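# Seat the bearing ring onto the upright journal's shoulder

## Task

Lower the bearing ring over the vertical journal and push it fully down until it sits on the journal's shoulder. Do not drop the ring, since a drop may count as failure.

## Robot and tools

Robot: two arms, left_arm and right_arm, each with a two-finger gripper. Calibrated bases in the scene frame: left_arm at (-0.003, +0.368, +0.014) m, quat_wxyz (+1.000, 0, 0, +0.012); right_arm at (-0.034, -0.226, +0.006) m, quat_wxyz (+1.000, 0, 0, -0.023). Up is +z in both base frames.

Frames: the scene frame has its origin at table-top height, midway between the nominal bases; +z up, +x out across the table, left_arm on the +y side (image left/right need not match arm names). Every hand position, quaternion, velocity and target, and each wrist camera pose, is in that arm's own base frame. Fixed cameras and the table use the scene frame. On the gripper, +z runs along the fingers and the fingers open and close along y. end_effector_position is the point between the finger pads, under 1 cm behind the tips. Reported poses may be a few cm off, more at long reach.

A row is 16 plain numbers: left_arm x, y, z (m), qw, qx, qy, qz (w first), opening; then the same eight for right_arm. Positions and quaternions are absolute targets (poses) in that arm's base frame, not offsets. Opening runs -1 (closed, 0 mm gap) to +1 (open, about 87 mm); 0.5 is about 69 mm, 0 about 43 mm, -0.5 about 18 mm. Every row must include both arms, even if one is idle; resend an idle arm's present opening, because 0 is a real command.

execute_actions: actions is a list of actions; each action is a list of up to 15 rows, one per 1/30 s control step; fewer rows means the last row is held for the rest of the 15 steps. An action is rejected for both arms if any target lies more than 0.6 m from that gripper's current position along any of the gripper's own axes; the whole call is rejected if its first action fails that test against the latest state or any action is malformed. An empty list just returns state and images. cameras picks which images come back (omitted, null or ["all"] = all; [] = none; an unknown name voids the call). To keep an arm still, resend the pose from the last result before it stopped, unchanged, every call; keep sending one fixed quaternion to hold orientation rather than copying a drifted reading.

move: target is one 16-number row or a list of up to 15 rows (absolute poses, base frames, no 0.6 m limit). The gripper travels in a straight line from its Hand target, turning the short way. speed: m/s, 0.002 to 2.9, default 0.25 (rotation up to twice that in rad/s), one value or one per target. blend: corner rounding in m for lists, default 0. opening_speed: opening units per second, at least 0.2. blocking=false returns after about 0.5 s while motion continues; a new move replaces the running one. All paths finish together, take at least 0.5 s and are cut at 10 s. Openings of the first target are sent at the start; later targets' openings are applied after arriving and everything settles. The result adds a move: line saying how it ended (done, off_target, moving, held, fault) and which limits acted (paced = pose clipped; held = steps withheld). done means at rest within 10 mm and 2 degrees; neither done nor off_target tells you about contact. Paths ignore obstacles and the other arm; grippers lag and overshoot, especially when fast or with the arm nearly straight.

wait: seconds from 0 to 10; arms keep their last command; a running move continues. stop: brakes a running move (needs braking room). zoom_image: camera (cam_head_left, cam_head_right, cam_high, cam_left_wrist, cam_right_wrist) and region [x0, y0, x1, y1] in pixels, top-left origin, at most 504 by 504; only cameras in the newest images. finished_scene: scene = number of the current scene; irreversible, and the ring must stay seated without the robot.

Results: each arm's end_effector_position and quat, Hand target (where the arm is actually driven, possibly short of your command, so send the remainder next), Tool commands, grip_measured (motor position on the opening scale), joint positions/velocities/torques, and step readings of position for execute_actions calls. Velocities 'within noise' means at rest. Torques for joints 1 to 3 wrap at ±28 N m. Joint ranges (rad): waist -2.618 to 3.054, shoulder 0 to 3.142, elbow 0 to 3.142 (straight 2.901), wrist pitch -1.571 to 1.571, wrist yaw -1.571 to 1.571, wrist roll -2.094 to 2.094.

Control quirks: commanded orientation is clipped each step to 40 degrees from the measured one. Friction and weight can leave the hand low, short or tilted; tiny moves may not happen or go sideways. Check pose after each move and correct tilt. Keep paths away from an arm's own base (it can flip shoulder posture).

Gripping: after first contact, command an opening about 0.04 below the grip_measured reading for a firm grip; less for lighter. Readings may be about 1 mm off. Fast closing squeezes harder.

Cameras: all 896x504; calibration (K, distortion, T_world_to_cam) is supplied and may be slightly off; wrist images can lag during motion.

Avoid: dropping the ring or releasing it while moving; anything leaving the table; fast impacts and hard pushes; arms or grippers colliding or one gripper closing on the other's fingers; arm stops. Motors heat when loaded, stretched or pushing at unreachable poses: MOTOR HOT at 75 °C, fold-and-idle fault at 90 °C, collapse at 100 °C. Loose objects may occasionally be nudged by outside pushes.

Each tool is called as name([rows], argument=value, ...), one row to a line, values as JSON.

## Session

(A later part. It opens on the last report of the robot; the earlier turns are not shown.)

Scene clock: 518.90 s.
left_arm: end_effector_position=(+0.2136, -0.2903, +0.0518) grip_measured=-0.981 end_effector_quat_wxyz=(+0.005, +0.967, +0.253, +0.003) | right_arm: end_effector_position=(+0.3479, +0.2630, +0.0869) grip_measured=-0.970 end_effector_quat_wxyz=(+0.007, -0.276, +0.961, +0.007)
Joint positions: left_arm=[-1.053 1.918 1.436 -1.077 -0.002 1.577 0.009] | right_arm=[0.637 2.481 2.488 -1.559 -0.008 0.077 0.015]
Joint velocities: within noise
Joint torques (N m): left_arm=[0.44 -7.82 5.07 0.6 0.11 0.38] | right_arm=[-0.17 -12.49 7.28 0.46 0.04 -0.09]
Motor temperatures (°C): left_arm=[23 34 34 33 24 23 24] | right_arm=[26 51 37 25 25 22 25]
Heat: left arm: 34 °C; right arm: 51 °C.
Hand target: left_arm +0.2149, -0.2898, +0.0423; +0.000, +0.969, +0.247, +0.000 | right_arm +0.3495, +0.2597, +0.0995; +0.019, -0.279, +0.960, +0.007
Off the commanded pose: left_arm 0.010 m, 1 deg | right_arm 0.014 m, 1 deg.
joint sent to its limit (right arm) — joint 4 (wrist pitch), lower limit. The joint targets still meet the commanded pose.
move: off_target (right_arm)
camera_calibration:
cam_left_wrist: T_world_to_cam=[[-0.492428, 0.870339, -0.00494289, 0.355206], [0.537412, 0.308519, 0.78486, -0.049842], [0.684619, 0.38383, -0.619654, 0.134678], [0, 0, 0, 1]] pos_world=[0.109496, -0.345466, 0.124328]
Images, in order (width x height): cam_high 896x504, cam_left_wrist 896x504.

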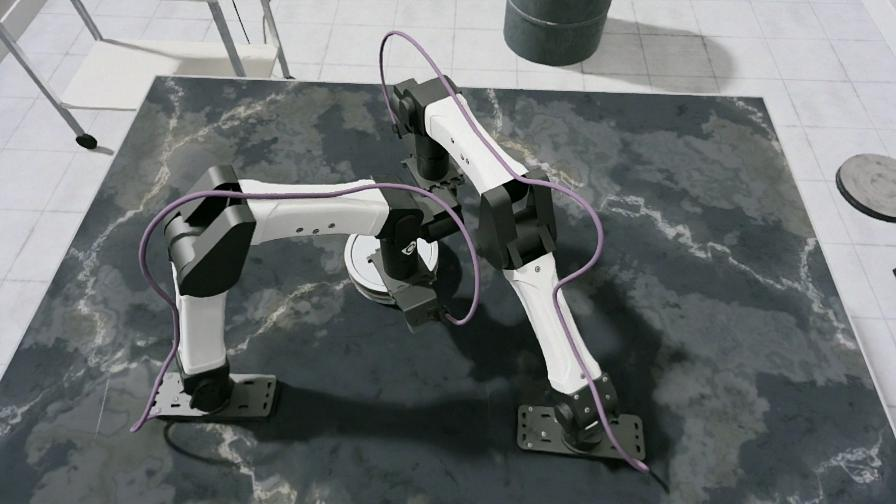

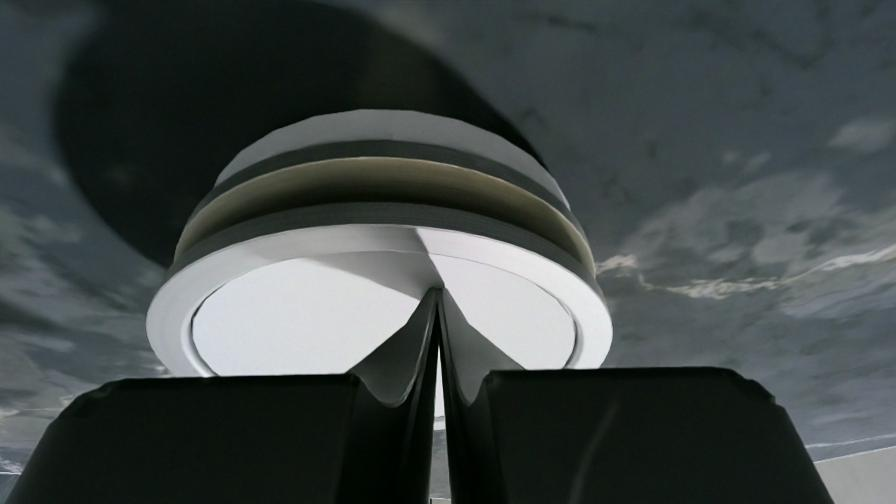

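move([
  [0.2150, -0.2900, 0.080, 0.0, 0.969, 0.247, 0.0, -1, 0.3640, 0.2800, 0.100, 0.05, -0.28, 0.958, 0.02, -1],
  [0.1820, -0.3000, 0.080, 0.0, 0.969, 0.247, 0.0, -1, 0.3630, 0.3150, 0.085, 0.08, -0.28, 0.956, 0.038, -1],
  [0.1820, -0.3000, 0.048, 0.0, 0.969, 0.247, 0.0, -1, 0.3630, 0.3150, 0.058, 0.08, -0.28, 0.956, 0.038, -1],
  [0.1790, -0.3000, 0.020, 0.0, 0.969, 0.247, 0.0, -1, 0.3650, 0.3150, 0.020, 0.08, -0.28, 0.956, 0.038, -1],
], speed=[0.06,0.06,0.03,0.025], cameras=["cam_high", "cam_left_wrist", "cam_right_wrist"])

Scene clock: 524.97 s.
left_arm: end_effector_position=(+0.1903, -0.2990, +0.0705) grip_measured=-0.981 end_effector_quat_wxyz=(-0.010, +0.969, +0.245, -0.001) | right_arm: end_effector_position=(+0.3607, +0.2988, +0.1018) grip_measured=-0.970 end_effector_quat_wxyz=(+0.071, -0.287, +0.955, +0.033)
Joint positions: left_arm=[-1.123 1.918 1.511 -1.183 -0.002 1.524 0.009] | right_arm=[0.68 2.508 2.61 -1.516 -0.008 0.097 0.015]
Joint velocities: within noise
Joint torques (N m): left_arm=[-0.24 -12.33 6.19 0.21 0.11 0.11] | right_arm=[0.02 -10.89 6.2 0.86 -0.03 0.02]
Motor temperatures (°C): left_arm=[23 34 34 33 24 23 24] | right_arm=[26 54 38 25 25 22 25]
Heat: left arm: 34 °C; right arm: 54 °C.
Hand target: left_arm +0.1883, -0.2981, +0.0798; +0.000, +0.969, +0.247, +0.000 | right_arm +0.3610, +0.2976, +0.1018; +0.070, -0.286, +0.955, +0.033
Off the commanded pose: left_arm 0.052 m, 1 deg | right_arm 0.084 m, 1 deg.
move: held (right_arm; a check stopped the path), off_target (left_arm; braked when a check withheld steps of right_arm); path passed 1 of 4 targets; limits=held
pose unreachable (right arm): on one or more control steps of this call, first in action 0 (counted from 0), this arm could not follow its commanded pose, so it was not sent that pose on those steps. It may still have moved: this result reports where it is.
cause: moving toward the commanded pose would bring a part of the arm too close to another arm (this arm's forearm (the part past joint 3) and the left arm's wrist (the part past joint 4), along the way the arms are being sent, or toward where that arm still pushes).
camera_calibration:
cam_left_wrist: T_world_to_cam=[[-0.478338, 0.877795, 0.0258486, 0.348729], [0.553212, 0.278342, 0.785164, -0.0613193], [0.682018, 0.389874, -0.618748, 0.167782], [0, 0, 0, 1]] pos_world=[0.0863028, -0.354459, 0.142946]
cam_right_wrist: T_world_to_cam=[[0.556152, -0.830825, -0.0206157, 0.0494261], [-0.622987, -0.433188, 0.651334, 0.311291], [-0.550075, -0.349397, -0.758511, 0.517838], [0, 0, 0, 1]] pos_world=[0.451291, 0.356843, 0.191051]
Images, in order (width x height): cam_high 896x504, cam_left_wrist 896x504, cam_right_wrist 896x504.

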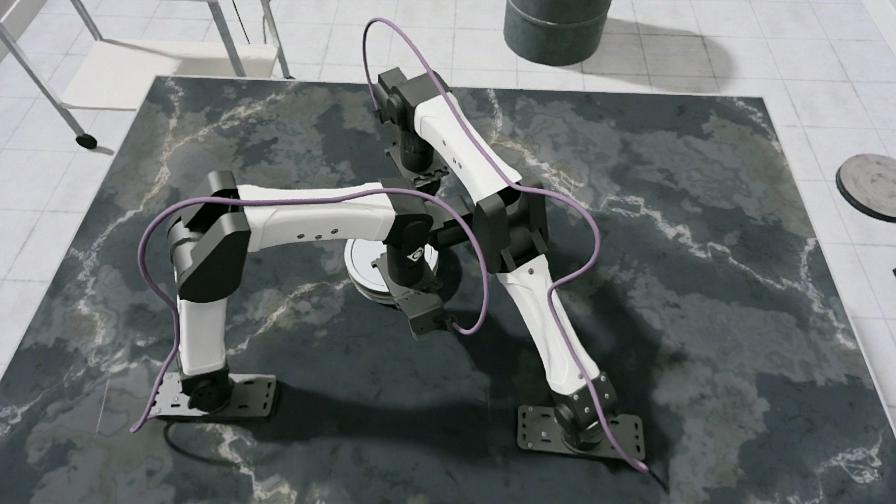

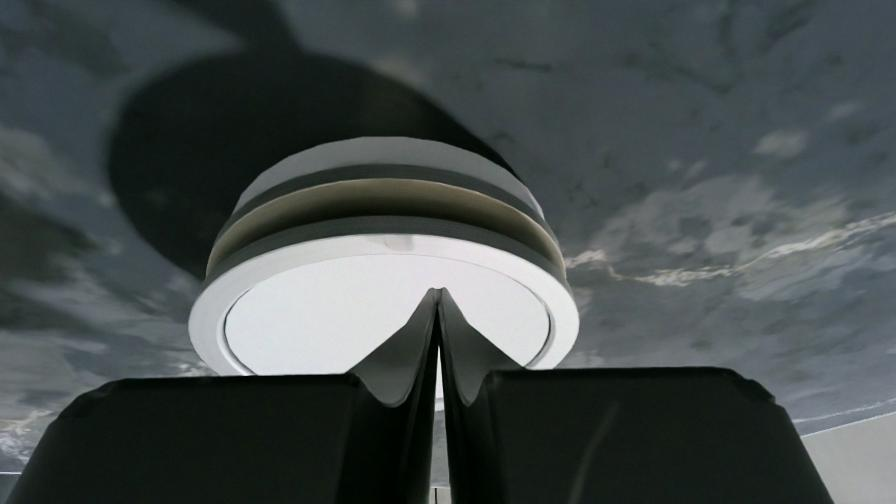

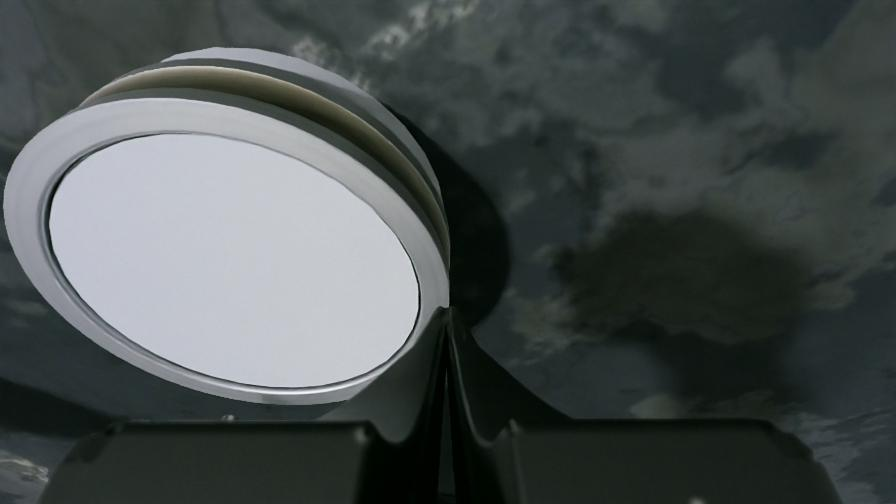

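move([
  [0.1830, -0.3000, 0.075, 0.0, 0.969, 0.247, 0.0, -1, 0.3500, 0.2400, 0.110, 0.04, -0.28, 0.958, 0.02, -1],
  [0.1820, -0.3000, 0.045, 0.0, 0.969, 0.247, 0.0, -1, 0.3500, 0.2400, 0.110, 0.04, -0.28, 0.958, 0.02, -1],
  [0.1790, -0.3000, 0.010, 0.0, 0.969, 0.247, 0.0, -1, 0.3500, 0.2400, 0.110, 0.04, -0.28, 0.958, 0.02, -1],
  [0.1790, -0.3100, 0.005, 0.0, 0.969, 0.247, 0.0, -1, 0.3500, 0.2400, 0.110, 0.04, -0.28, 0.958, 0.02, -1],
  [0.1790, -0.2920, 0.005, 0.0, 0.969, 0.247, 0.0, -1, 0.3500, 0.2400, 0.110, 0.04, -0.28, 0.958, 0.02, -1],
], speed=[0.06,0.03,0.03,0.03,0.03], cameras=["cam_high", "cam_left_wrist", "cam_right_wrist"])

Scene clock: 533.87 s.
left_arm: end_effector_position=(+0.1844, -0.2969, +0.0503) grip_measured=-0.981 end_effector_quat_wxyz=(+0.032, +0.967, +0.251, +0.035) | right_arm: end_effector_position=(+0.3499, +0.2410, +0.1008) grip_measured=-0.970 end_effector_quat_wxyz=(+0.028, -0.277, +0.960, +0.013)
Joint positions: left_arm=[-1.164 1.838 1.311 -0.97 -0.06 1.472 0.009] | right_arm=[0.596 2.341 2.297 -1.467 -0.008 0.035 0.015]
Joint velocities: within noise
Joint torques (N m): left_arm=[1.8 -1.7 0.75 1.24 0.67 0.46] | right_arm=[-0.08 -12.7 4.74 0.81 -0.08 -0.08]
Motor temperatures (°C): left_arm=[23 35 34 33 24 23 24] | right_arm=[26 56 38 25 25 22 25]
Heat: left arm: 35 °C; right arm: 56 °C.
Hand target: left_arm +0.1770, -0.2886, +0.0092; +0.000, +0.969, +0.248, +0.000 | right_arm +0.3499, +0.2400, +0.1098; +0.039, -0.280, +0.959, +0.020
Off the commanded pose: left_arm 0.046 m, 5 deg | right_arm 0.009 m, 2 deg.
move: off_target (left_arm)
camera_calibration:
cam_left_wrist: T_world_to_cam=[[-0.486608, 0.870644, -0.072058, 0.34892], [0.477533, 0.334149, 0.812592, -0.0136001], [0.731557, 0.361004, -0.578361, 0.138717], [0, 0, 0, 1]] pos_world=[0.0748024, -0.349317, 0.116422]
cam_right_wrist: T_world_to_cam=[[0.536041, -0.844153, -0.008129, 0.0162939], [-0.582005, -0.376517, 0.720767, 0.245151], [-0.611498, -0.38163, -0.69313, 0.513456], [0, 0, 0, 1]] pos_world=[0.447923, 0.302008, 0.179328]
Images, in order (width x height): cam_high 896x504, cam_left_wrist 896x504, cam_right_wrist 896x504.

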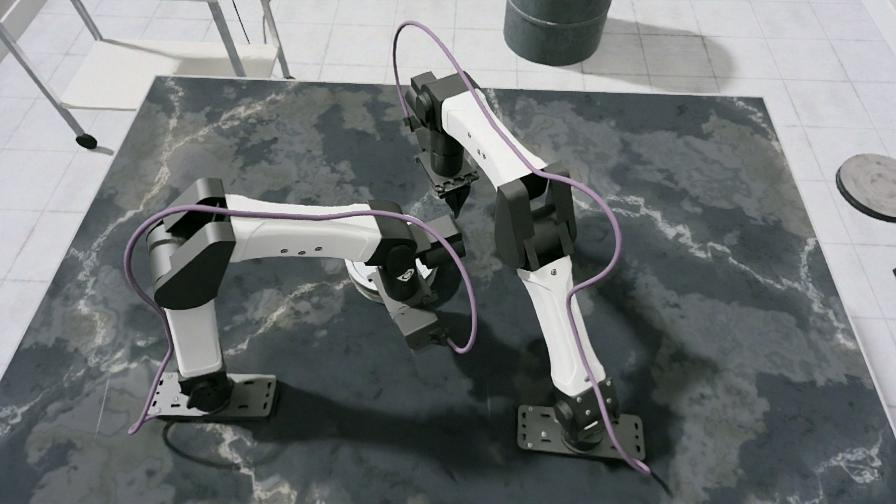

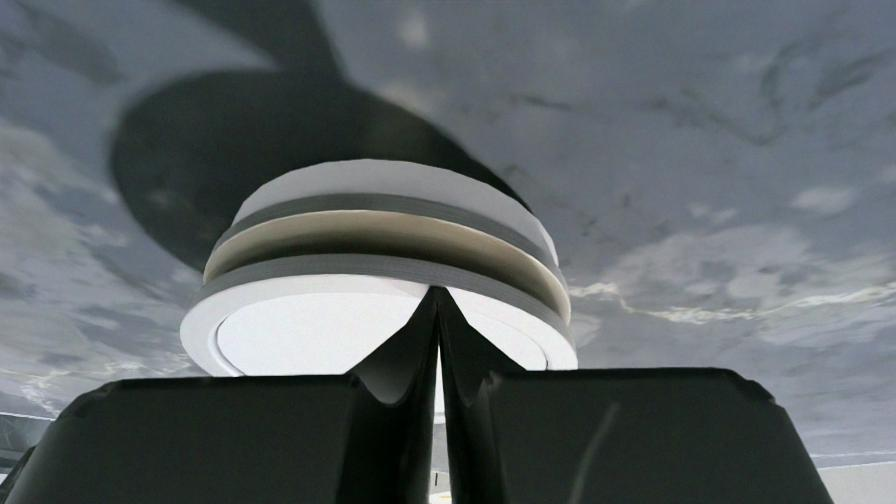

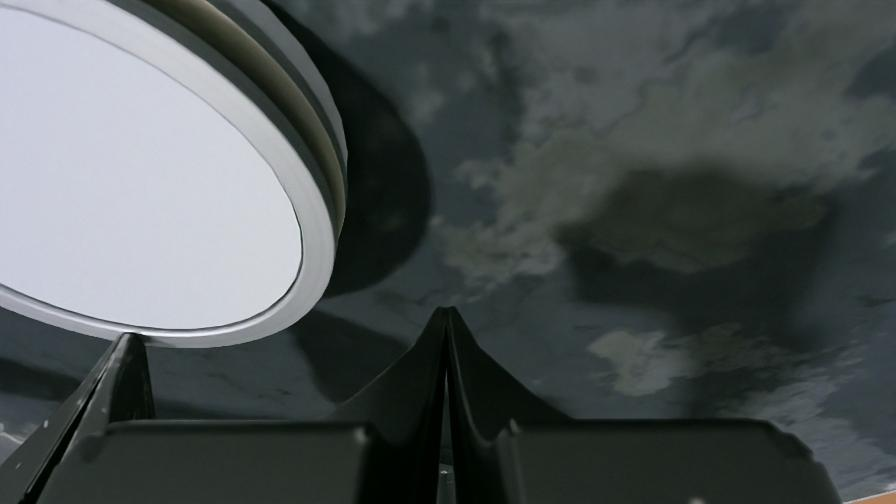

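move([
  [0.1830, -0.3000, 0.050, 0.0, 0.969, 0.247, 0.0, -1, 0.3500, 0.2400, 0.110, 0.028, -0.28, 0.959, 0.013, -1],
  [0.1830, -0.2900, 0.090, 0.0, 0.969, 0.247, 0.0, -1, 0.3500, 0.2400, 0.110, 0.028, -0.28, 0.959, 0.013, -1],
  [0.1700, -0.1500, 0.140, 0.0, 0.969, 0.247, 0.0, -1, 0.3500, 0.2400, 0.110, 0.028, -0.28, 0.959, 0.013, -1],
], speed=[0.05,0.08,0.15])

zoom_image(camera="cam_high", region=[340, 190, 460, 310])

zoom_image(camera="cam_left_wrist", region=[0, 0, 320, 280])

zoom_image(camera="cam_right_wrist", region=[0, 0, 400, 380])

Scene clock: 542.03 s.
left_arm: end_effector_position=(+0.1725, -0.1537, +0.1398) grip_measured=-0.981 end_effector_quat_wxyz=(+0.002, +0.967, +0.253, +0.003) | right_arm: end_effector_position=(+0.3481, +0.2397, +0.1069) grip_measured=-0.970 end_effector_quat_wxyz=(+0.026, -0.277, +0.960, +0.013)
Joint positions: left_arm=[-0.91 1.372 1.199 -1.391 -0.004 1.719 0.009] | right_arm=[0.596 2.341 2.322 -1.494 -0.008 0.035 0.015]
Joint velocities: within noise
Joint torques (N m): left_arm=[0.42 -5.45 5.55 0.22 0.13 0.4] | right_arm=[0.12 -9.47 8.64 0.53 -0.03 -0.06]
Motor temperatures (°C): left_arm=[23 35 34 33 24 23 24] | right_arm=[26 57 38 25 25 22 25]
Heat: left arm: 35 °C; right arm: 57 °C.
Hand target: left_arm +0.1700, -0.1501, +0.1399; +0.000, +0.969, +0.247, +0.000 | right_arm +0.3499, +0.2400, +0.1099; +0.028, -0.280, +0.959, +0.013
Off the commanded pose: left_arm 0.004 m, 1 deg | right_arm 0.004 m, 0 deg.
move: done
camera_calibration:
cam_left_wrist: T_world_to_cam=[[-0.493154, 0.869941, 0.00145218, 0.215683], [0.537793, 0.303552, 0.786533, -0.14003], [0.683797, 0.388663, -0.617546, 0.165515], [0, 0, 0, 1]] pos_world=[0.0684935, -0.209455, 0.212038]
cam_right_wrist: T_world_to_cam=[[0.536003, -0.844178, -0.00799584, 0.0162167], [-0.579993, -0.37511, 0.723119, 0.237922], [-0.613441, -0.382956, -0.690677, 0.516952], [0, 0, 0, 1]] pos_world=[0.44642, 0.300906, 0.185131]

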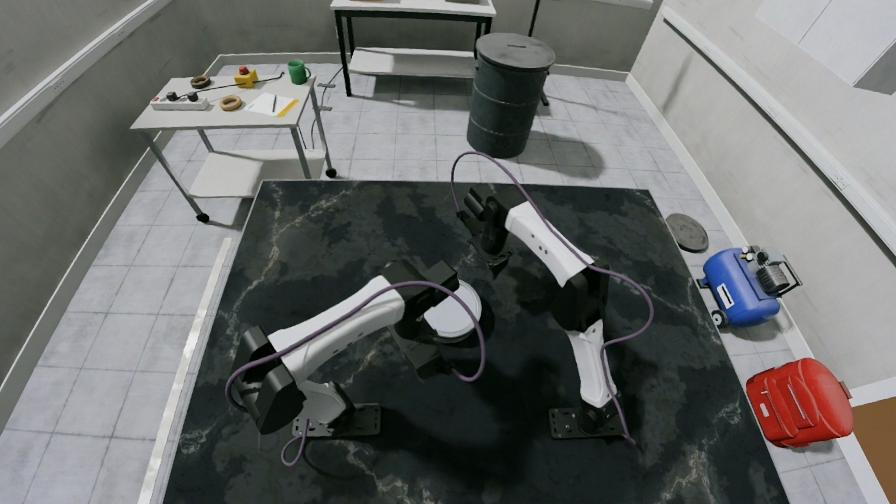

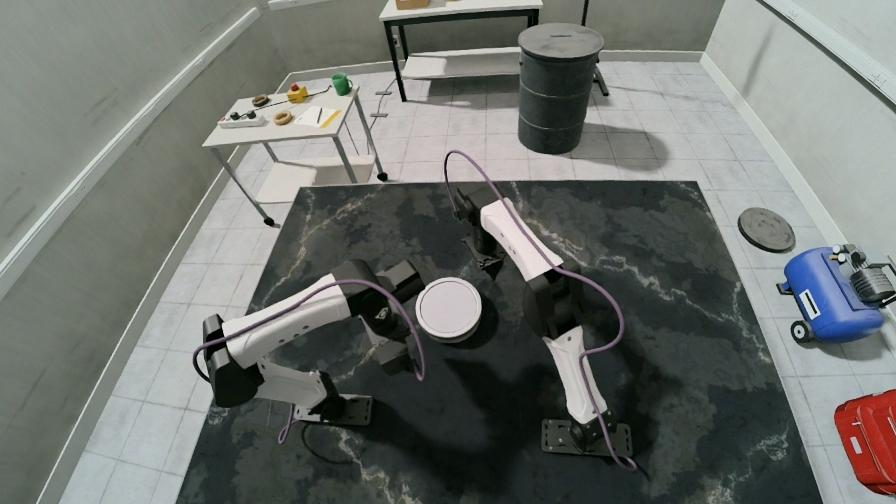

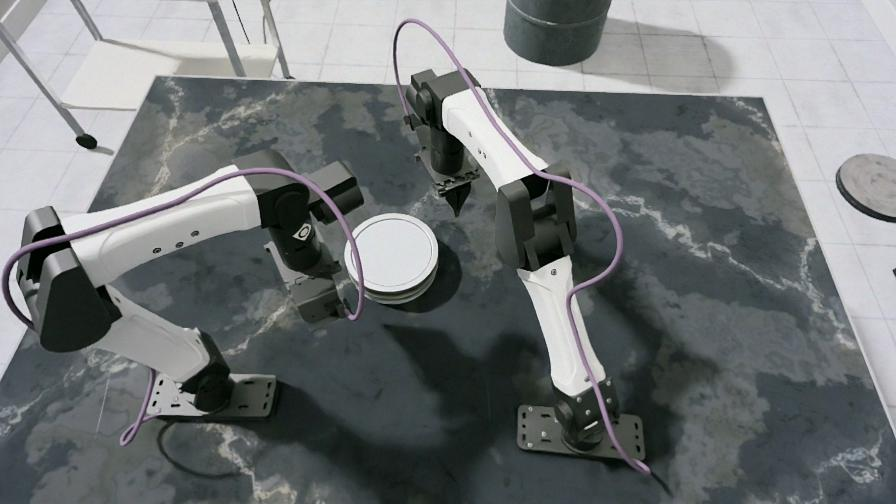

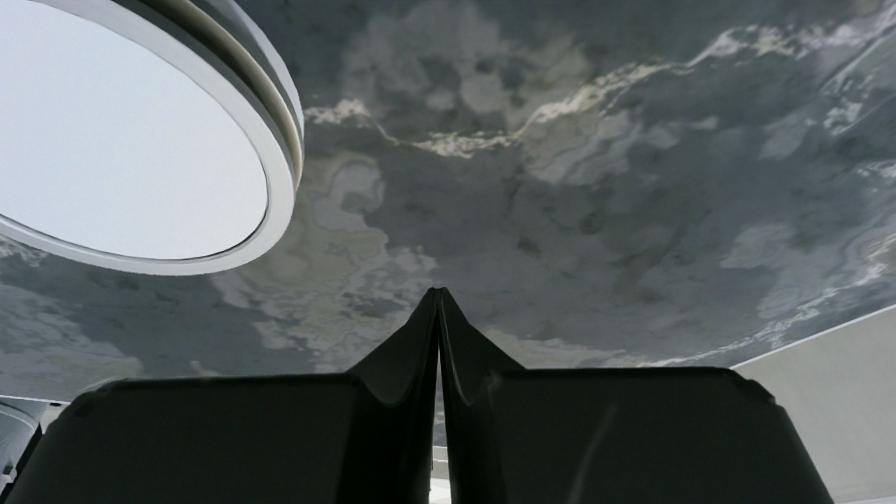

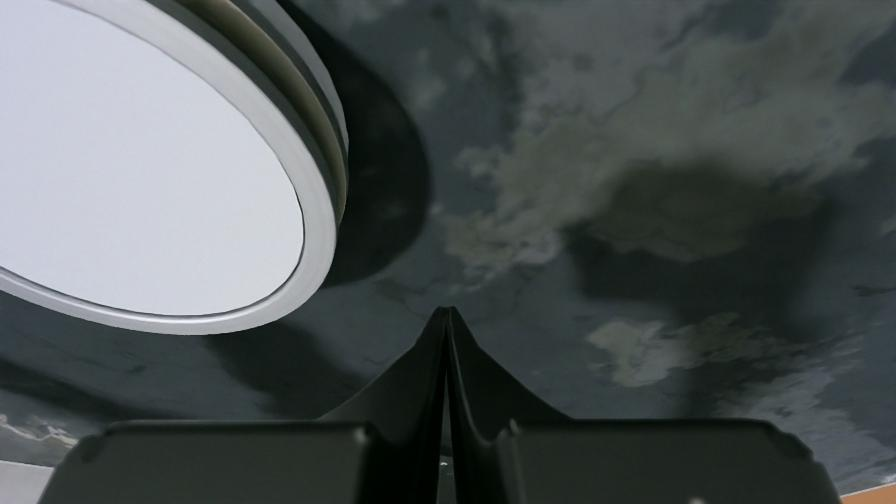

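Scaled by 4.200 from the camera's 896x504 image, which has a finer 1280x720 frame.

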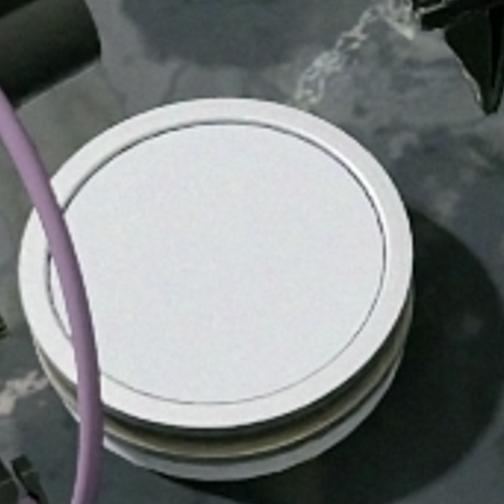

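Scaled by 1.575 from the camera's 896x504 image, which has a finer 1280x720 frame.

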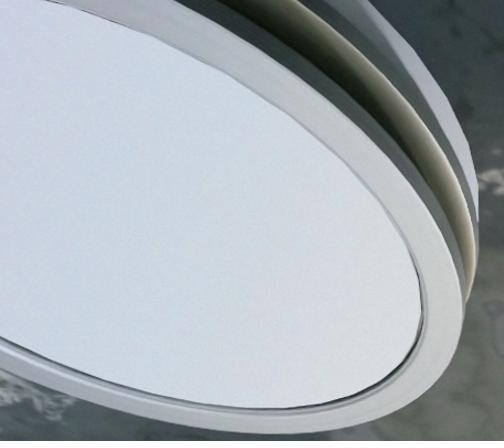

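Scaled by 1.260 from the camera's 896x504 image, which has a finer 1280x720 frame.

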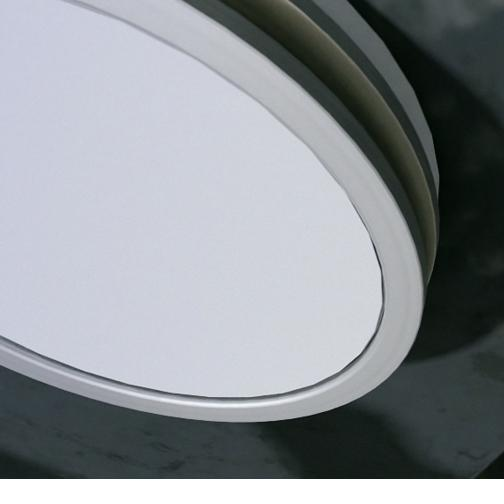

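move([
  [0.1700, -0.1500, 0.140, 0.0, 0.969, 0.247, 0.0, -1, 0.2800, 0.2400, 0.110, 0.0, -0.28, 0.96, 0.0, -1],
  [0.1700, -0.1500, 0.140, 0.0, 0.969, 0.247, 0.0, -1, 0.2640, 0.2730, 0.080, 0.0, -0.28, 0.96, 0.0, -1],
  [0.1700, -0.1500, 0.140, 0.0, 0.969, 0.247, 0.0, -1, 0.2640, 0.2730, 0.042, 0.0, -0.28, 0.96, 0.0, -1],
], speed=[0.1,0.06,0.025], cameras=["cam_high", "cam_right_wrist"])

zoom_image(camera="cam_high", region=[340, 190, 460, 310])

Scene clock: 558.33 s.
left_arm: end_effector_position=(+0.1723, -0.1535, +0.1398) grip_measured=-0.981 end_effector_quat_wxyz=(+0.001, +0.967, +0.253, +0.003) | right_arm: end_effector_position=(+0.2643, +0.2736, +0.0605) grip_measured=-0.970 end_effector_quat_wxyz=(+0.006, -0.284, +0.959, +0.008)
Joint positions: left_arm=[-0.91 1.372 1.199 -1.392 -0.004 1.72 0.009] | right_arm=[0.777 2.155 1.823 -1.222 -0.008 0.201 0.015]
Joint velocities: within noise
Joint torques (N m): left_arm=[0.42 -5.45 5.57 0.25 0.12 0.38] | right_arm=[0.43 -7.34 3.12 1.05 0.05 0.12]
Motor temperatures (°C): left_arm=[23 34 34 32 24 23 24] | right_arm=[26 57 39 25 25 22 25]
Heat: left arm: 34 °C; right arm: 57 °C.
Hand target: left_arm +0.1700, -0.1501, +0.1399; +0.000, +0.969, +0.247, +0.000 | right_arm +0.2635, +0.2726, +0.0426; +0.000, -0.280, +0.960, +0.000
Off the commanded pose: left_arm 0.004 m, 1 deg | right_arm 0.019 m, 1 deg.
move: off_target (right_arm)
camera_calibration:
cam_right_wrist: T_world_to_cam=[[0.548889, -0.835842, -0.00945107, 0.0837992], [-0.547496, -0.368033, 0.751532, 0.223291], [-0.63164, -0.407333, -0.659629, 0.456001], [0, 0, 0, 1]] pos_world=[0.364283, 0.337966, 0.133774]
Images, in order (width x height): cam_high 896x504, cam_right_wrist 896x504.

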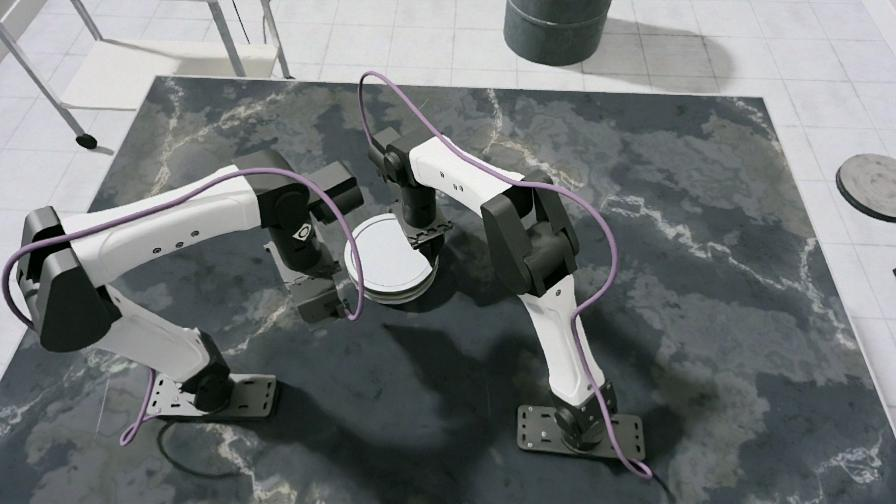

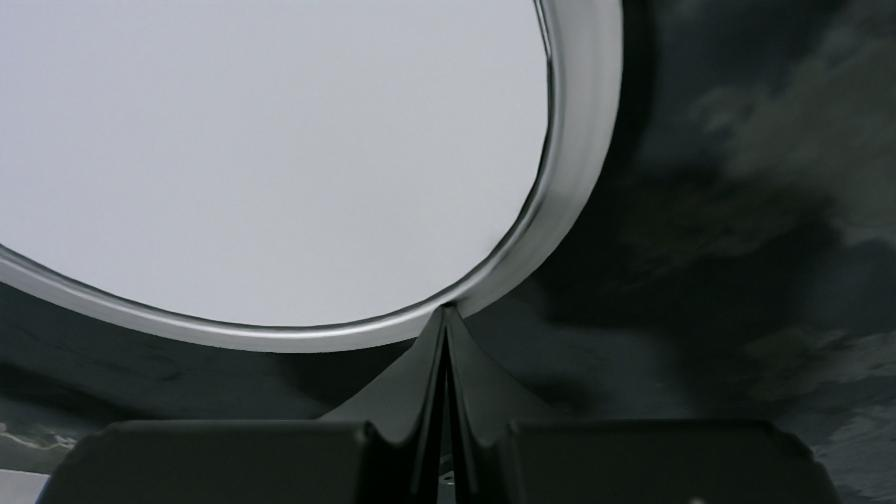

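Scaled by 4.200 from the camera's 896x504 image, which has a finer 1280x720 frame.

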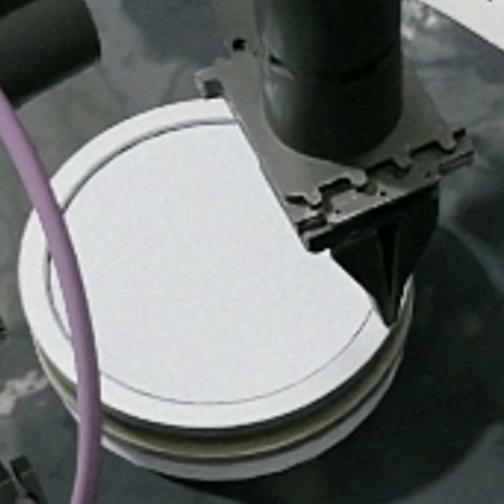

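move([
  [0.1700, -0.1500, 0.140, 0.0, 0.969, 0.247, 0.0, -1, 0.2640, 0.2730, 0.075, 0.0, -0.28, 0.96, 0.0, -1],
  [0.1700, -0.1500, 0.140, 0.0, 0.969, 0.247, 0.0, -1, 0.2700, 0.2970, 0.075, 0.0, -0.28, 0.96, 0.0, -1],
  [0.1700, -0.1500, 0.140, 0.0, 0.969, 0.247, 0.0, -1, 0.2700, 0.2970, 0.042, 0.0, -0.28, 0.96, 0.0, -1],
], speed=[0.1,0.06,0.025], cameras=["cam_right_wrist"])

move([
  [0.1700, -0.1500, 0.140, 0.0, 0.969, 0.247, 0.0, -1, 0.2700, 0.2970, 0.075, 0.0, -0.28, 0.96, 0.0, -1],
  [0.1700, -0.1500, 0.140, 0.0, 0.969, 0.247, 0.0, -1, 0.3300, 0.2840, 0.085, 0.0, -0.28, 0.96, 0.0, -1],
  [0.1700, -0.1500, 0.140, 0.0, 0.969, 0.247, 0.0, -1, 0.3300, 0.2840, 0.042, 0.0, -0.28, 0.96, 0.0, -1],
], speed=[0.1,0.06,0.025], cameras=["cam_right_wrist"])

move([
  [0.1700, -0.1500, 0.140, 0.0, 0.969, 0.247, 0.0, -1, 0.3300, 0.2840, 0.075, 0.0, -0.28, 0.96, 0.0, -1],
  [0.1700, -0.1500, 0.140, 0.0, 0.969, 0.247, 0.0, -1, 0.3190, 0.3100, 0.075, 0.0, -0.28, 0.96, 0.0, -1],
  [0.1700, -0.1500, 0.140, 0.0, 0.969, 0.247, 0.0, -1, 0.3190, 0.3100, 0.042, 0.0, -0.28, 0.96, 0.0, -1],
], speed=[0.1,0.06,0.025], cameras=["cam_right_wrist"])

Scene clock: 571.07 s.
left_arm: end_effector_position=(+0.1723, -0.1534, +0.1398) grip_measured=-0.981 end_effector_quat_wxyz=(+0.001, +0.967, +0.253, +0.003) | right_arm: end_effector_position=(+0.2705, +0.2974, +0.0589) grip_measured=-0.970 end_effector_quat_wxyz=(+0.007, -0.284, +0.959, +0.009)
Joint positions: left_arm=[-0.91 1.372 1.199 -1.393 -0.004 1.72 0.009] | right_arm=[0.806 2.247 1.966 -1.269 -0.008 0.23 0.015]
Joint velocities: within noise
Joint torques (N m): left_arm=[0.4 -5.44 5.55 0.26 0.12 0.38] | right_arm=[0.49 -7.84 3.97 0.93 0.06 0.13]
Motor temperatures (°C): left_arm=[23 34 34 32 24 23 24] | right_arm=[26 55 38 25 25 22 25]
Heat: left arm: 34 °C; right arm: 55 °C.
Hand target: left_arm +0.1700, -0.1500, +0.1399; +0.000, +0.969, +0.247, +0.000 | right_arm +0.2697, +0.2966, +0.0424; +0.000, -0.280, +0.960, +0.000
Off the commanded pose: left_arm 0.004 m, 1 deg | right_arm 0.017 m, 1 deg.
move: off_target (right_arm)
camera_calibration:
cam_right_wrist: T_world_to_cam=[[0.548634, -0.835995, -0.0106526, 0.100476], [-0.549281, -0.370021, 0.74925, 0.237904], [-0.63031, -0.405213, -0.662202, 0.467758], [0, 0, 0, 1]] pos_world=[0.370385, 0.361569, 0.132571]
Images, in order (width x height): cam_right_wrist 896x504.

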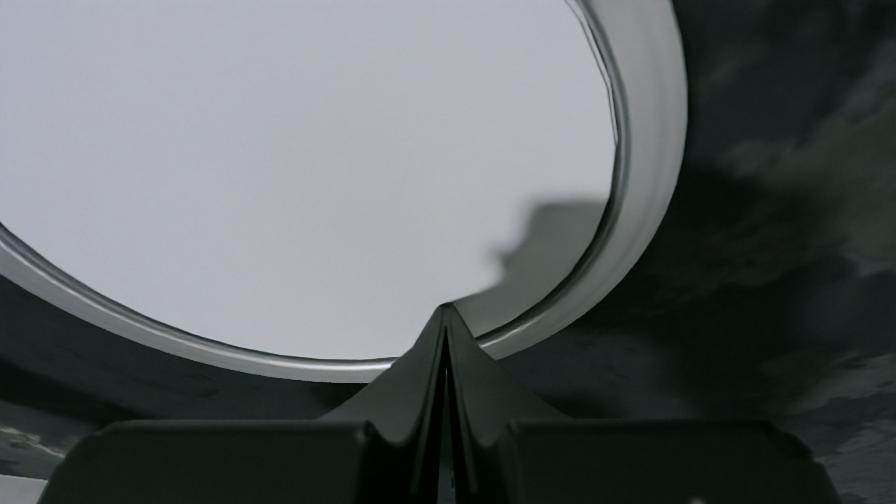

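Scene clock: 574.53 s.
left_arm: end_effector_position=(+0.1723, -0.1534, +0.1398) grip_measured=-0.981 end_effector_quat_wxyz=(+0.001, +0.967, +0.253, +0.003) | right_arm: end_effector_position=(+0.3269, +0.2851, +0.0613) grip_measured=-0.970 end_effector_quat_wxyz=(+0.004, -0.276, +0.961, +0.006)
Joint positions: left_arm=[-0.91 1.372 1.199 -1.393 -0.004 1.72 0.009] | right_arm=[0.7 2.436 2.302 -1.424 -0.008 0.141 0.015]
Joint velocities: within noise
Joint torques (N m): left_arm=[0.39 -5.45 5.53 0.26 0.12 0.38] | right_arm=[0.01 -9.11 2.74 1.09 0.05 -0.08]
Motor temperatures (°C): left_arm=[23 34 34 31 24 23 24] | right_arm=[26 56 38 25 25 22 25]
Heat: left arm: 34 °C; right arm: 56 °C.
Hand target: left_arm +0.1700, -0.1500, +0.1399; +0.000, +0.969, +0.247, +0.000 | right_arm +0.3294, +0.2835, +0.0423; -0.001, -0.280, +0.960, +0.000
Off the commanded pose: left_arm 0.004 m, 1 deg | right_arm 0.020 m, 1 deg.
move: off_target (right_arm)
camera_calibration:
cam_right_wrist: T_world_to_cam=[[0.53446, -0.845157, -0.00791878, 0.0663167], [-0.551853, -0.356047, 0.754115, 0.259084], [-0.640164, -0.398674, -0.656695, 0.500888], [0, 0, 0, 1]] pos_world=[0.428183, 0.347985, 0.134076]
Images, in order (width x height): cam_right_wrist 896x504.

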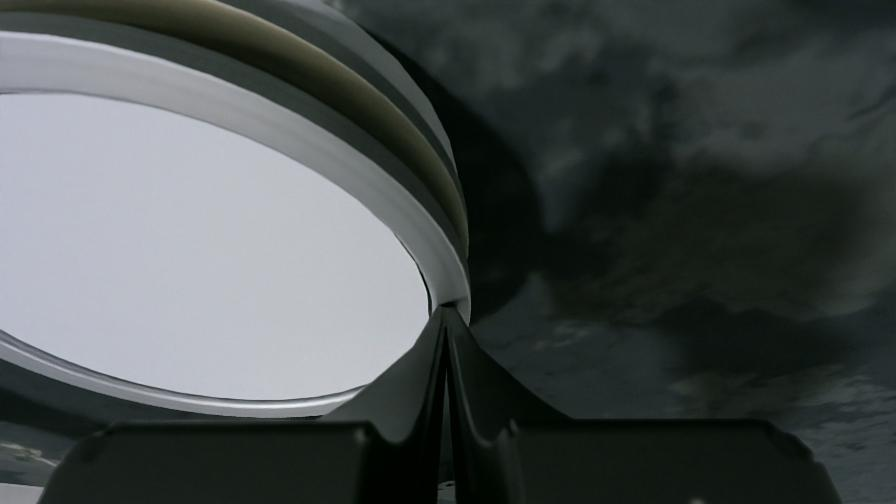

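Scene clock: 577.07 s.
left_arm: end_effector_position=(+0.1723, -0.1534, +0.1398) grip_measured=-0.981 end_effector_quat_wxyz=(+0.001, +0.967, +0.253, +0.003) | right_arm: end_effector_position=(+0.3167, +0.3097, +0.0589) grip_measured=-0.970 end_effector_quat_wxyz=(+0.003, -0.286, +0.958, +0.006)
Joint positions: left_arm=[-0.91 1.372 1.199 -1.393 -0.004 1.72 0.009] | right_arm=[0.755 2.503 2.414 -1.471 -0.008 0.175 0.015]
Joint velocities: within noise
Joint torques (N m): left_arm=[0.42 -5.45 5.56 0.26 0.12 0.38] | right_arm=[0.12 -9.58 2.95 1.04 0.07 0.13]
Motor temperatures (°C): left_arm=[23 34 34 31 24 23 24] | right_arm=[26 56 38 25 25 22 25]
Heat: left arm: 34 °C; right arm: 56 °C.
Hand target: left_arm +0.1700, -0.1500, +0.1399; +0.000, +0.969, +0.247, +0.000 | right_arm +0.3186, +0.3096, +0.0422; -0.001, -0.280, +0.960, -0.001
Off the commanded pose: left_arm 0.004 m, 1 deg | right_arm 0.017 m, 1 deg.
move: off_target (right_arm)
camera_calibration:
cam_right_wrist: T_world_to_cam=[[0.551091, -0.834408, -0.00789166, 0.0839448], [-0.543113, -0.365851, 0.755765, 0.26428], [-0.633504, -0.412209, -0.654795, 0.504662], [0, 0, 0, 1]] pos_world=[0.416978, 0.374758, 0.131379]
Images, in order (width x height): cam_right_wrist 896x504.

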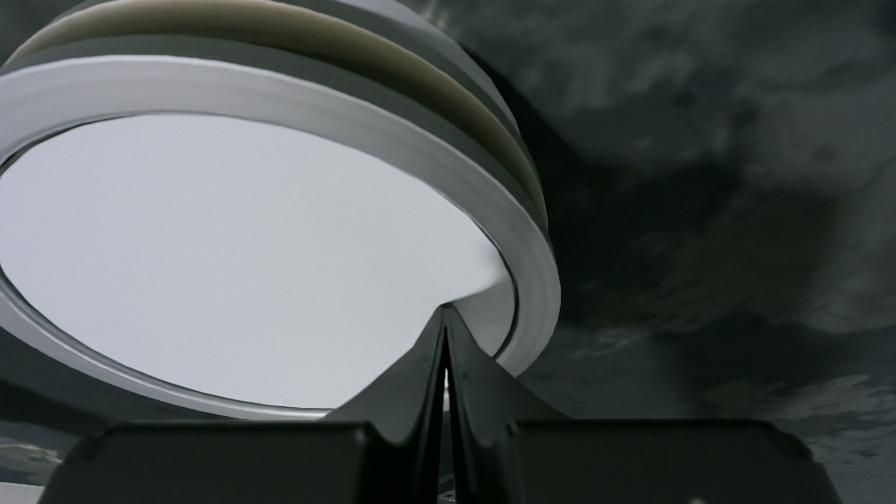

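move([
  [0.2200, -0.1800, 0.130, 0.0, 0.969, 0.247, 0.0, -1, 0.3400, 0.2700, 0.095, 0.0, -0.28, 0.96, 0.0, -1],
  [0.2900, -0.2350, 0.090, 0.0, 0.969, 0.247, 0.0, -1, 0.3600, 0.2300, 0.100, 0.0, -0.28, 0.96, 0.0, -1],
  [0.2900, -0.2400, 0.042, 0.0, 0.969, 0.247, 0.0, -1, 0.3600, 0.2300, 0.100, 0.0, -0.28, 0.96, 0.0, -1],
], speed=[0.1,0.08,0.03], cameras=["cam_left_wrist", "cam_high"])

move([
  [0.2800, -0.2400, 0.075, 0.0, 0.969, 0.247, 0.0, -1, 0.3600, 0.2300, 0.100, 0.0, -0.28, 0.96, 0.0, -1],
  [0.2700, -0.2600, 0.075, 0.0, 0.969, 0.247, 0.0, -1, 0.3600, 0.2300, 0.100, 0.0, -0.28, 0.96, 0.0, -1],
  [0.2700, -0.2600, 0.042, 0.0, 0.969, 0.247, 0.0, -1, 0.3600, 0.2300, 0.100, 0.0, -0.28, 0.96, 0.0, -1],
], speed=[0.1,0.08,0.03], cameras=["cam_left_wrist"])

Scene clock: 590.87 s.
left_arm: end_effector_position=(+0.2915, -0.2386, +0.0522) grip_measured=-0.981 end_effector_quat_wxyz=(+0.006, +0.967, +0.254, +0.005) | right_arm: end_effector_position=(+0.3635, +0.2363, +0.0884) grip_measured=-0.970 end_effector_quat_wxyz=(+0.006, -0.276, +0.961, +0.007)
Joint positions: left_arm=[-0.794 1.937 1.463 -1.082 -0.003 1.834 0.009] | right_arm=[0.571 2.47 2.473 -1.559 -0.01 0.012 0.015]
Joint velocities: within noise
Joint torques (N m): left_arm=[-0.28 -7.91 5.11 0.55 0.11 0.3] | right_arm=[-0.02 -13.37 4.59 0.46 0.07 -0.09]
Motor temperatures (°C): left_arm=[23 34 34 31 24 23 24] | right_arm=[26 58 37 25 24 22 24]
Heat: left arm: 34 °C; right arm: 58 °C.
Hand target: left_arm +0.2899, -0.2398, +0.0422; +0.000, +0.969, +0.247, +0.000 | right_arm +0.3601, +0.2301, +0.0995; +0.008, -0.280, +0.960, +0.002
Off the commanded pose: left_arm 0.010 m, 1 deg | right_arm 0.014 m, 1 deg.
joint sent to its limit (right arm) — joint 4 (wrist pitch), lower limit. The joint targets still meet the commanded pose.
move: off_target (right_arm)
camera_calibration:
cam_left_wrist: T_world_to_cam=[[-0.493835, 0.86953, -0.00672215, 0.34884], [0.533222, 0.308923, 0.787553, -0.106798], [0.686878, 0.385337, -0.61621, 0.0613164], [0, 0, 0, 1]] pos_world=[0.1871, -0.293962, 0.124238]
Images, in order (width x height): cam_high 896x504, cam_left_wrist 896x504.

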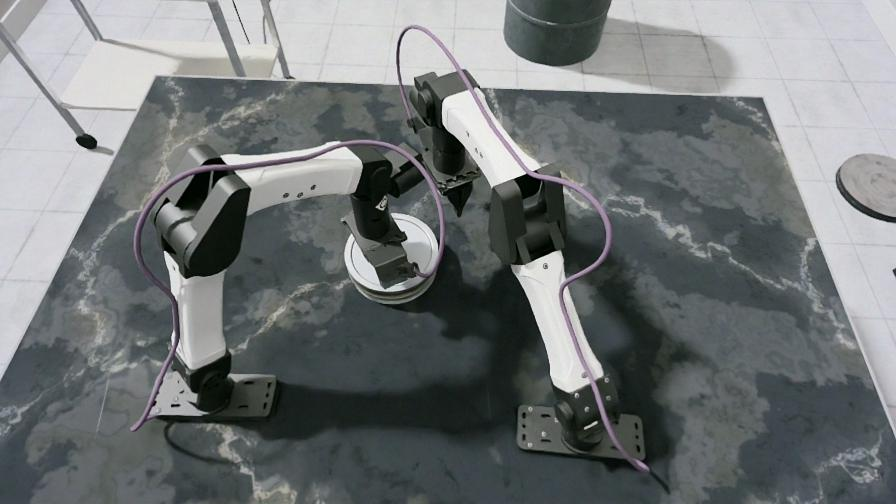

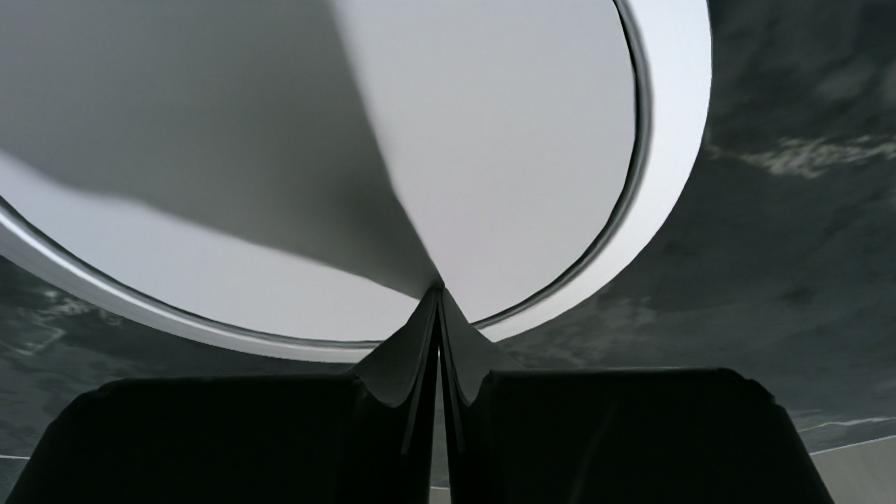

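Scene clock: 593.00 s.
left_arm: end_effector_position=(+0.2705, -0.2598, +0.0520) grip_measured=-0.981 end_effector_quat_wxyz=(+0.005, +0.969, +0.246, +0.004) | right_arm: end_effector_position=(+0.3635, +0.2363, +0.0884) grip_measured=-0.970 end_effector_quat_wxyz=(+0.006, -0.276, +0.961, +0.007)
Joint positions: left_arm=[-0.875 1.942 1.469 -1.085 -0.002 1.77 0.009] | right_arm=[0.571 2.47 2.473 -1.559 -0.01 0.012 0.015]
Joint velocities: within noise
Joint torques (N m): left_arm=[-0.05 -7.91 5.2 0.58 0.11 0.13] | right_arm=[-0.03 -13.33 4.6 0.45 0.06 -0.08]
Motor temperatures (°C): left_arm=[23 34 34 31 24 23 24] | right_arm=[26 59 37 25 24 22 24]
Heat: left arm: 34 °C; right arm: 59 °C.
Hand target: left_arm +0.2698, -0.2598, +0.0421; +0.000, +0.969, +0.247, +0.000 | right_arm +0.3601, +0.2301, +0.0995; +0.008, -0.280, +0.960, +0.003
Off the commanded pose: left_arm 0.010 m, 1 deg | right_arm 0.014 m, 1 deg.
joint sent to its limit (right arm) — joint 4 (wrist pitch), lower limit. The joint targets still meet the commanded pose.
move: off_target (right_arm)
camera_calibration:
cam_left_wrist: T_world_to_cam=[[-0.47913, 0.877727, -0.0055006, 0.354969], [0.540405, 0.29992, 0.786136, -0.0930125], [0.691663, 0.373689, -0.618028, 0.0795433], [0, 0, 0, 1]] pos_world=[0.165323, -0.313394, 0.124233]
Images, in order (width x height): cam_left_wrist 896x504.

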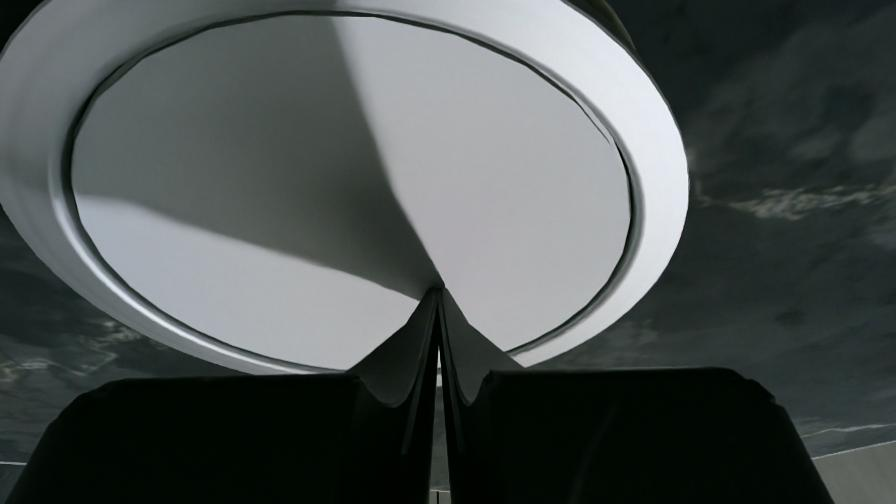

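move([
  [0.2800, -0.2500, 0.075, 0.0, 0.969, 0.247, 0.0, -1, 0.3600, 0.2300, 0.100, 0.0, -0.28, 0.96, 0.0, -1],
  [0.3060, -0.2270, 0.075, 0.0, 0.969, 0.247, 0.0, -1, 0.3600, 0.2300, 0.105, 0.0, -0.28, 0.96, 0.0, -1],
  [0.3060, -0.2270, 0.042, 0.0, 0.969, 0.247, 0.0, -1, 0.3600, 0.2300, 0.105, 0.0, -0.28, 0.96, 0.0, -1],
], speed=[0.1,0.08,0.03], cameras=["cam_left_wrist", "cam_high"])

zoom_image(camera="cam_left_wrist", region=[240, 180, 640, 380])

Scene clock: 600.17 s.
left_arm: end_effector_position=(+0.3056, -0.2265, +0.0523) grip_measured=-0.981 end_effector_quat_wxyz=(+0.005, +0.967, +0.255, +0.004) | right_arm: end_effector_position=(+0.3637, +0.2364, +0.0943) grip_measured=-0.970 end_effector_quat_wxyz=(+0.012, -0.276, +0.961, +0.009)
Joint positions: left_arm=[-0.743 1.945 1.474 -1.086 -0.002 1.883 0.009] | right_arm=[0.571 2.456 2.473 -1.56 -0.01 0.012 0.015]
Joint velocities: within noise
Joint torques (N m): left_arm=[0.13 -7.9 5.23 0.57 0.1 0.39] | right_arm=[-0.05 -13.18 4.46 0.48 0.06 -0.08]
Motor temperatures (°C): left_arm=[23 34 34 31 24 23 24] | right_arm=[26 62 37 25 24 22 24]
Heat: left arm: 34 °C; right arm: 62 °C.
Hand target: left_arm +0.3058, -0.2268, +0.0422; +0.000, +0.969, +0.247, +0.000 | right_arm +0.3600, +0.2301, +0.1044; +0.014, -0.280, +0.960, +0.004
Off the commanded pose: left_arm 0.010 m, 1 deg | right_arm 0.013 m, 2 deg.
joint sent to its limit (right arm) — joint 4 (wrist pitch), lower limit. The joint targets still meet the commanded pose.
move: off_target (right_arm)
camera_calibration:
cam_left_wrist: T_world_to_cam=[[-0.496434, 0.868057, -0.00560668, 0.345738], [0.533251, 0.310045, 0.787093, -0.117799], [0.68498, 0.38775, -0.616809, 0.0481177], [0, 0, 0, 1]] pos_world=[0.201493, -0.282255, 0.124337]
Images, in order (width x height): cam_high 896x504, cam_left_wrist 896x504.

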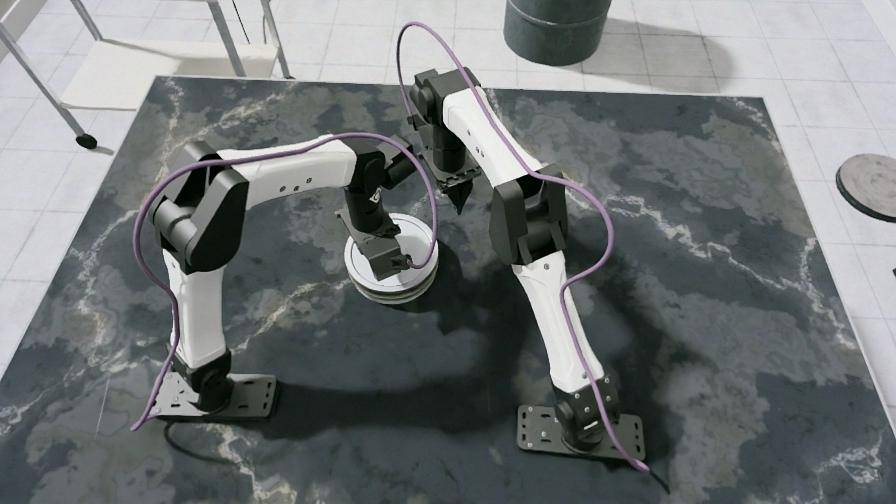

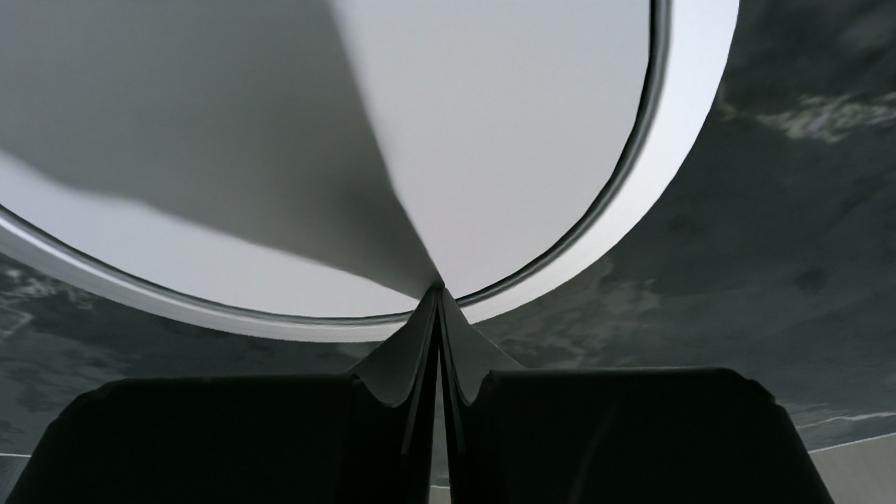

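Scaled by 1.260 from the camera's 896x504 image, which has a finer 1280x720 frame.

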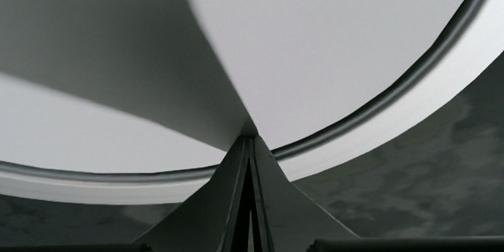

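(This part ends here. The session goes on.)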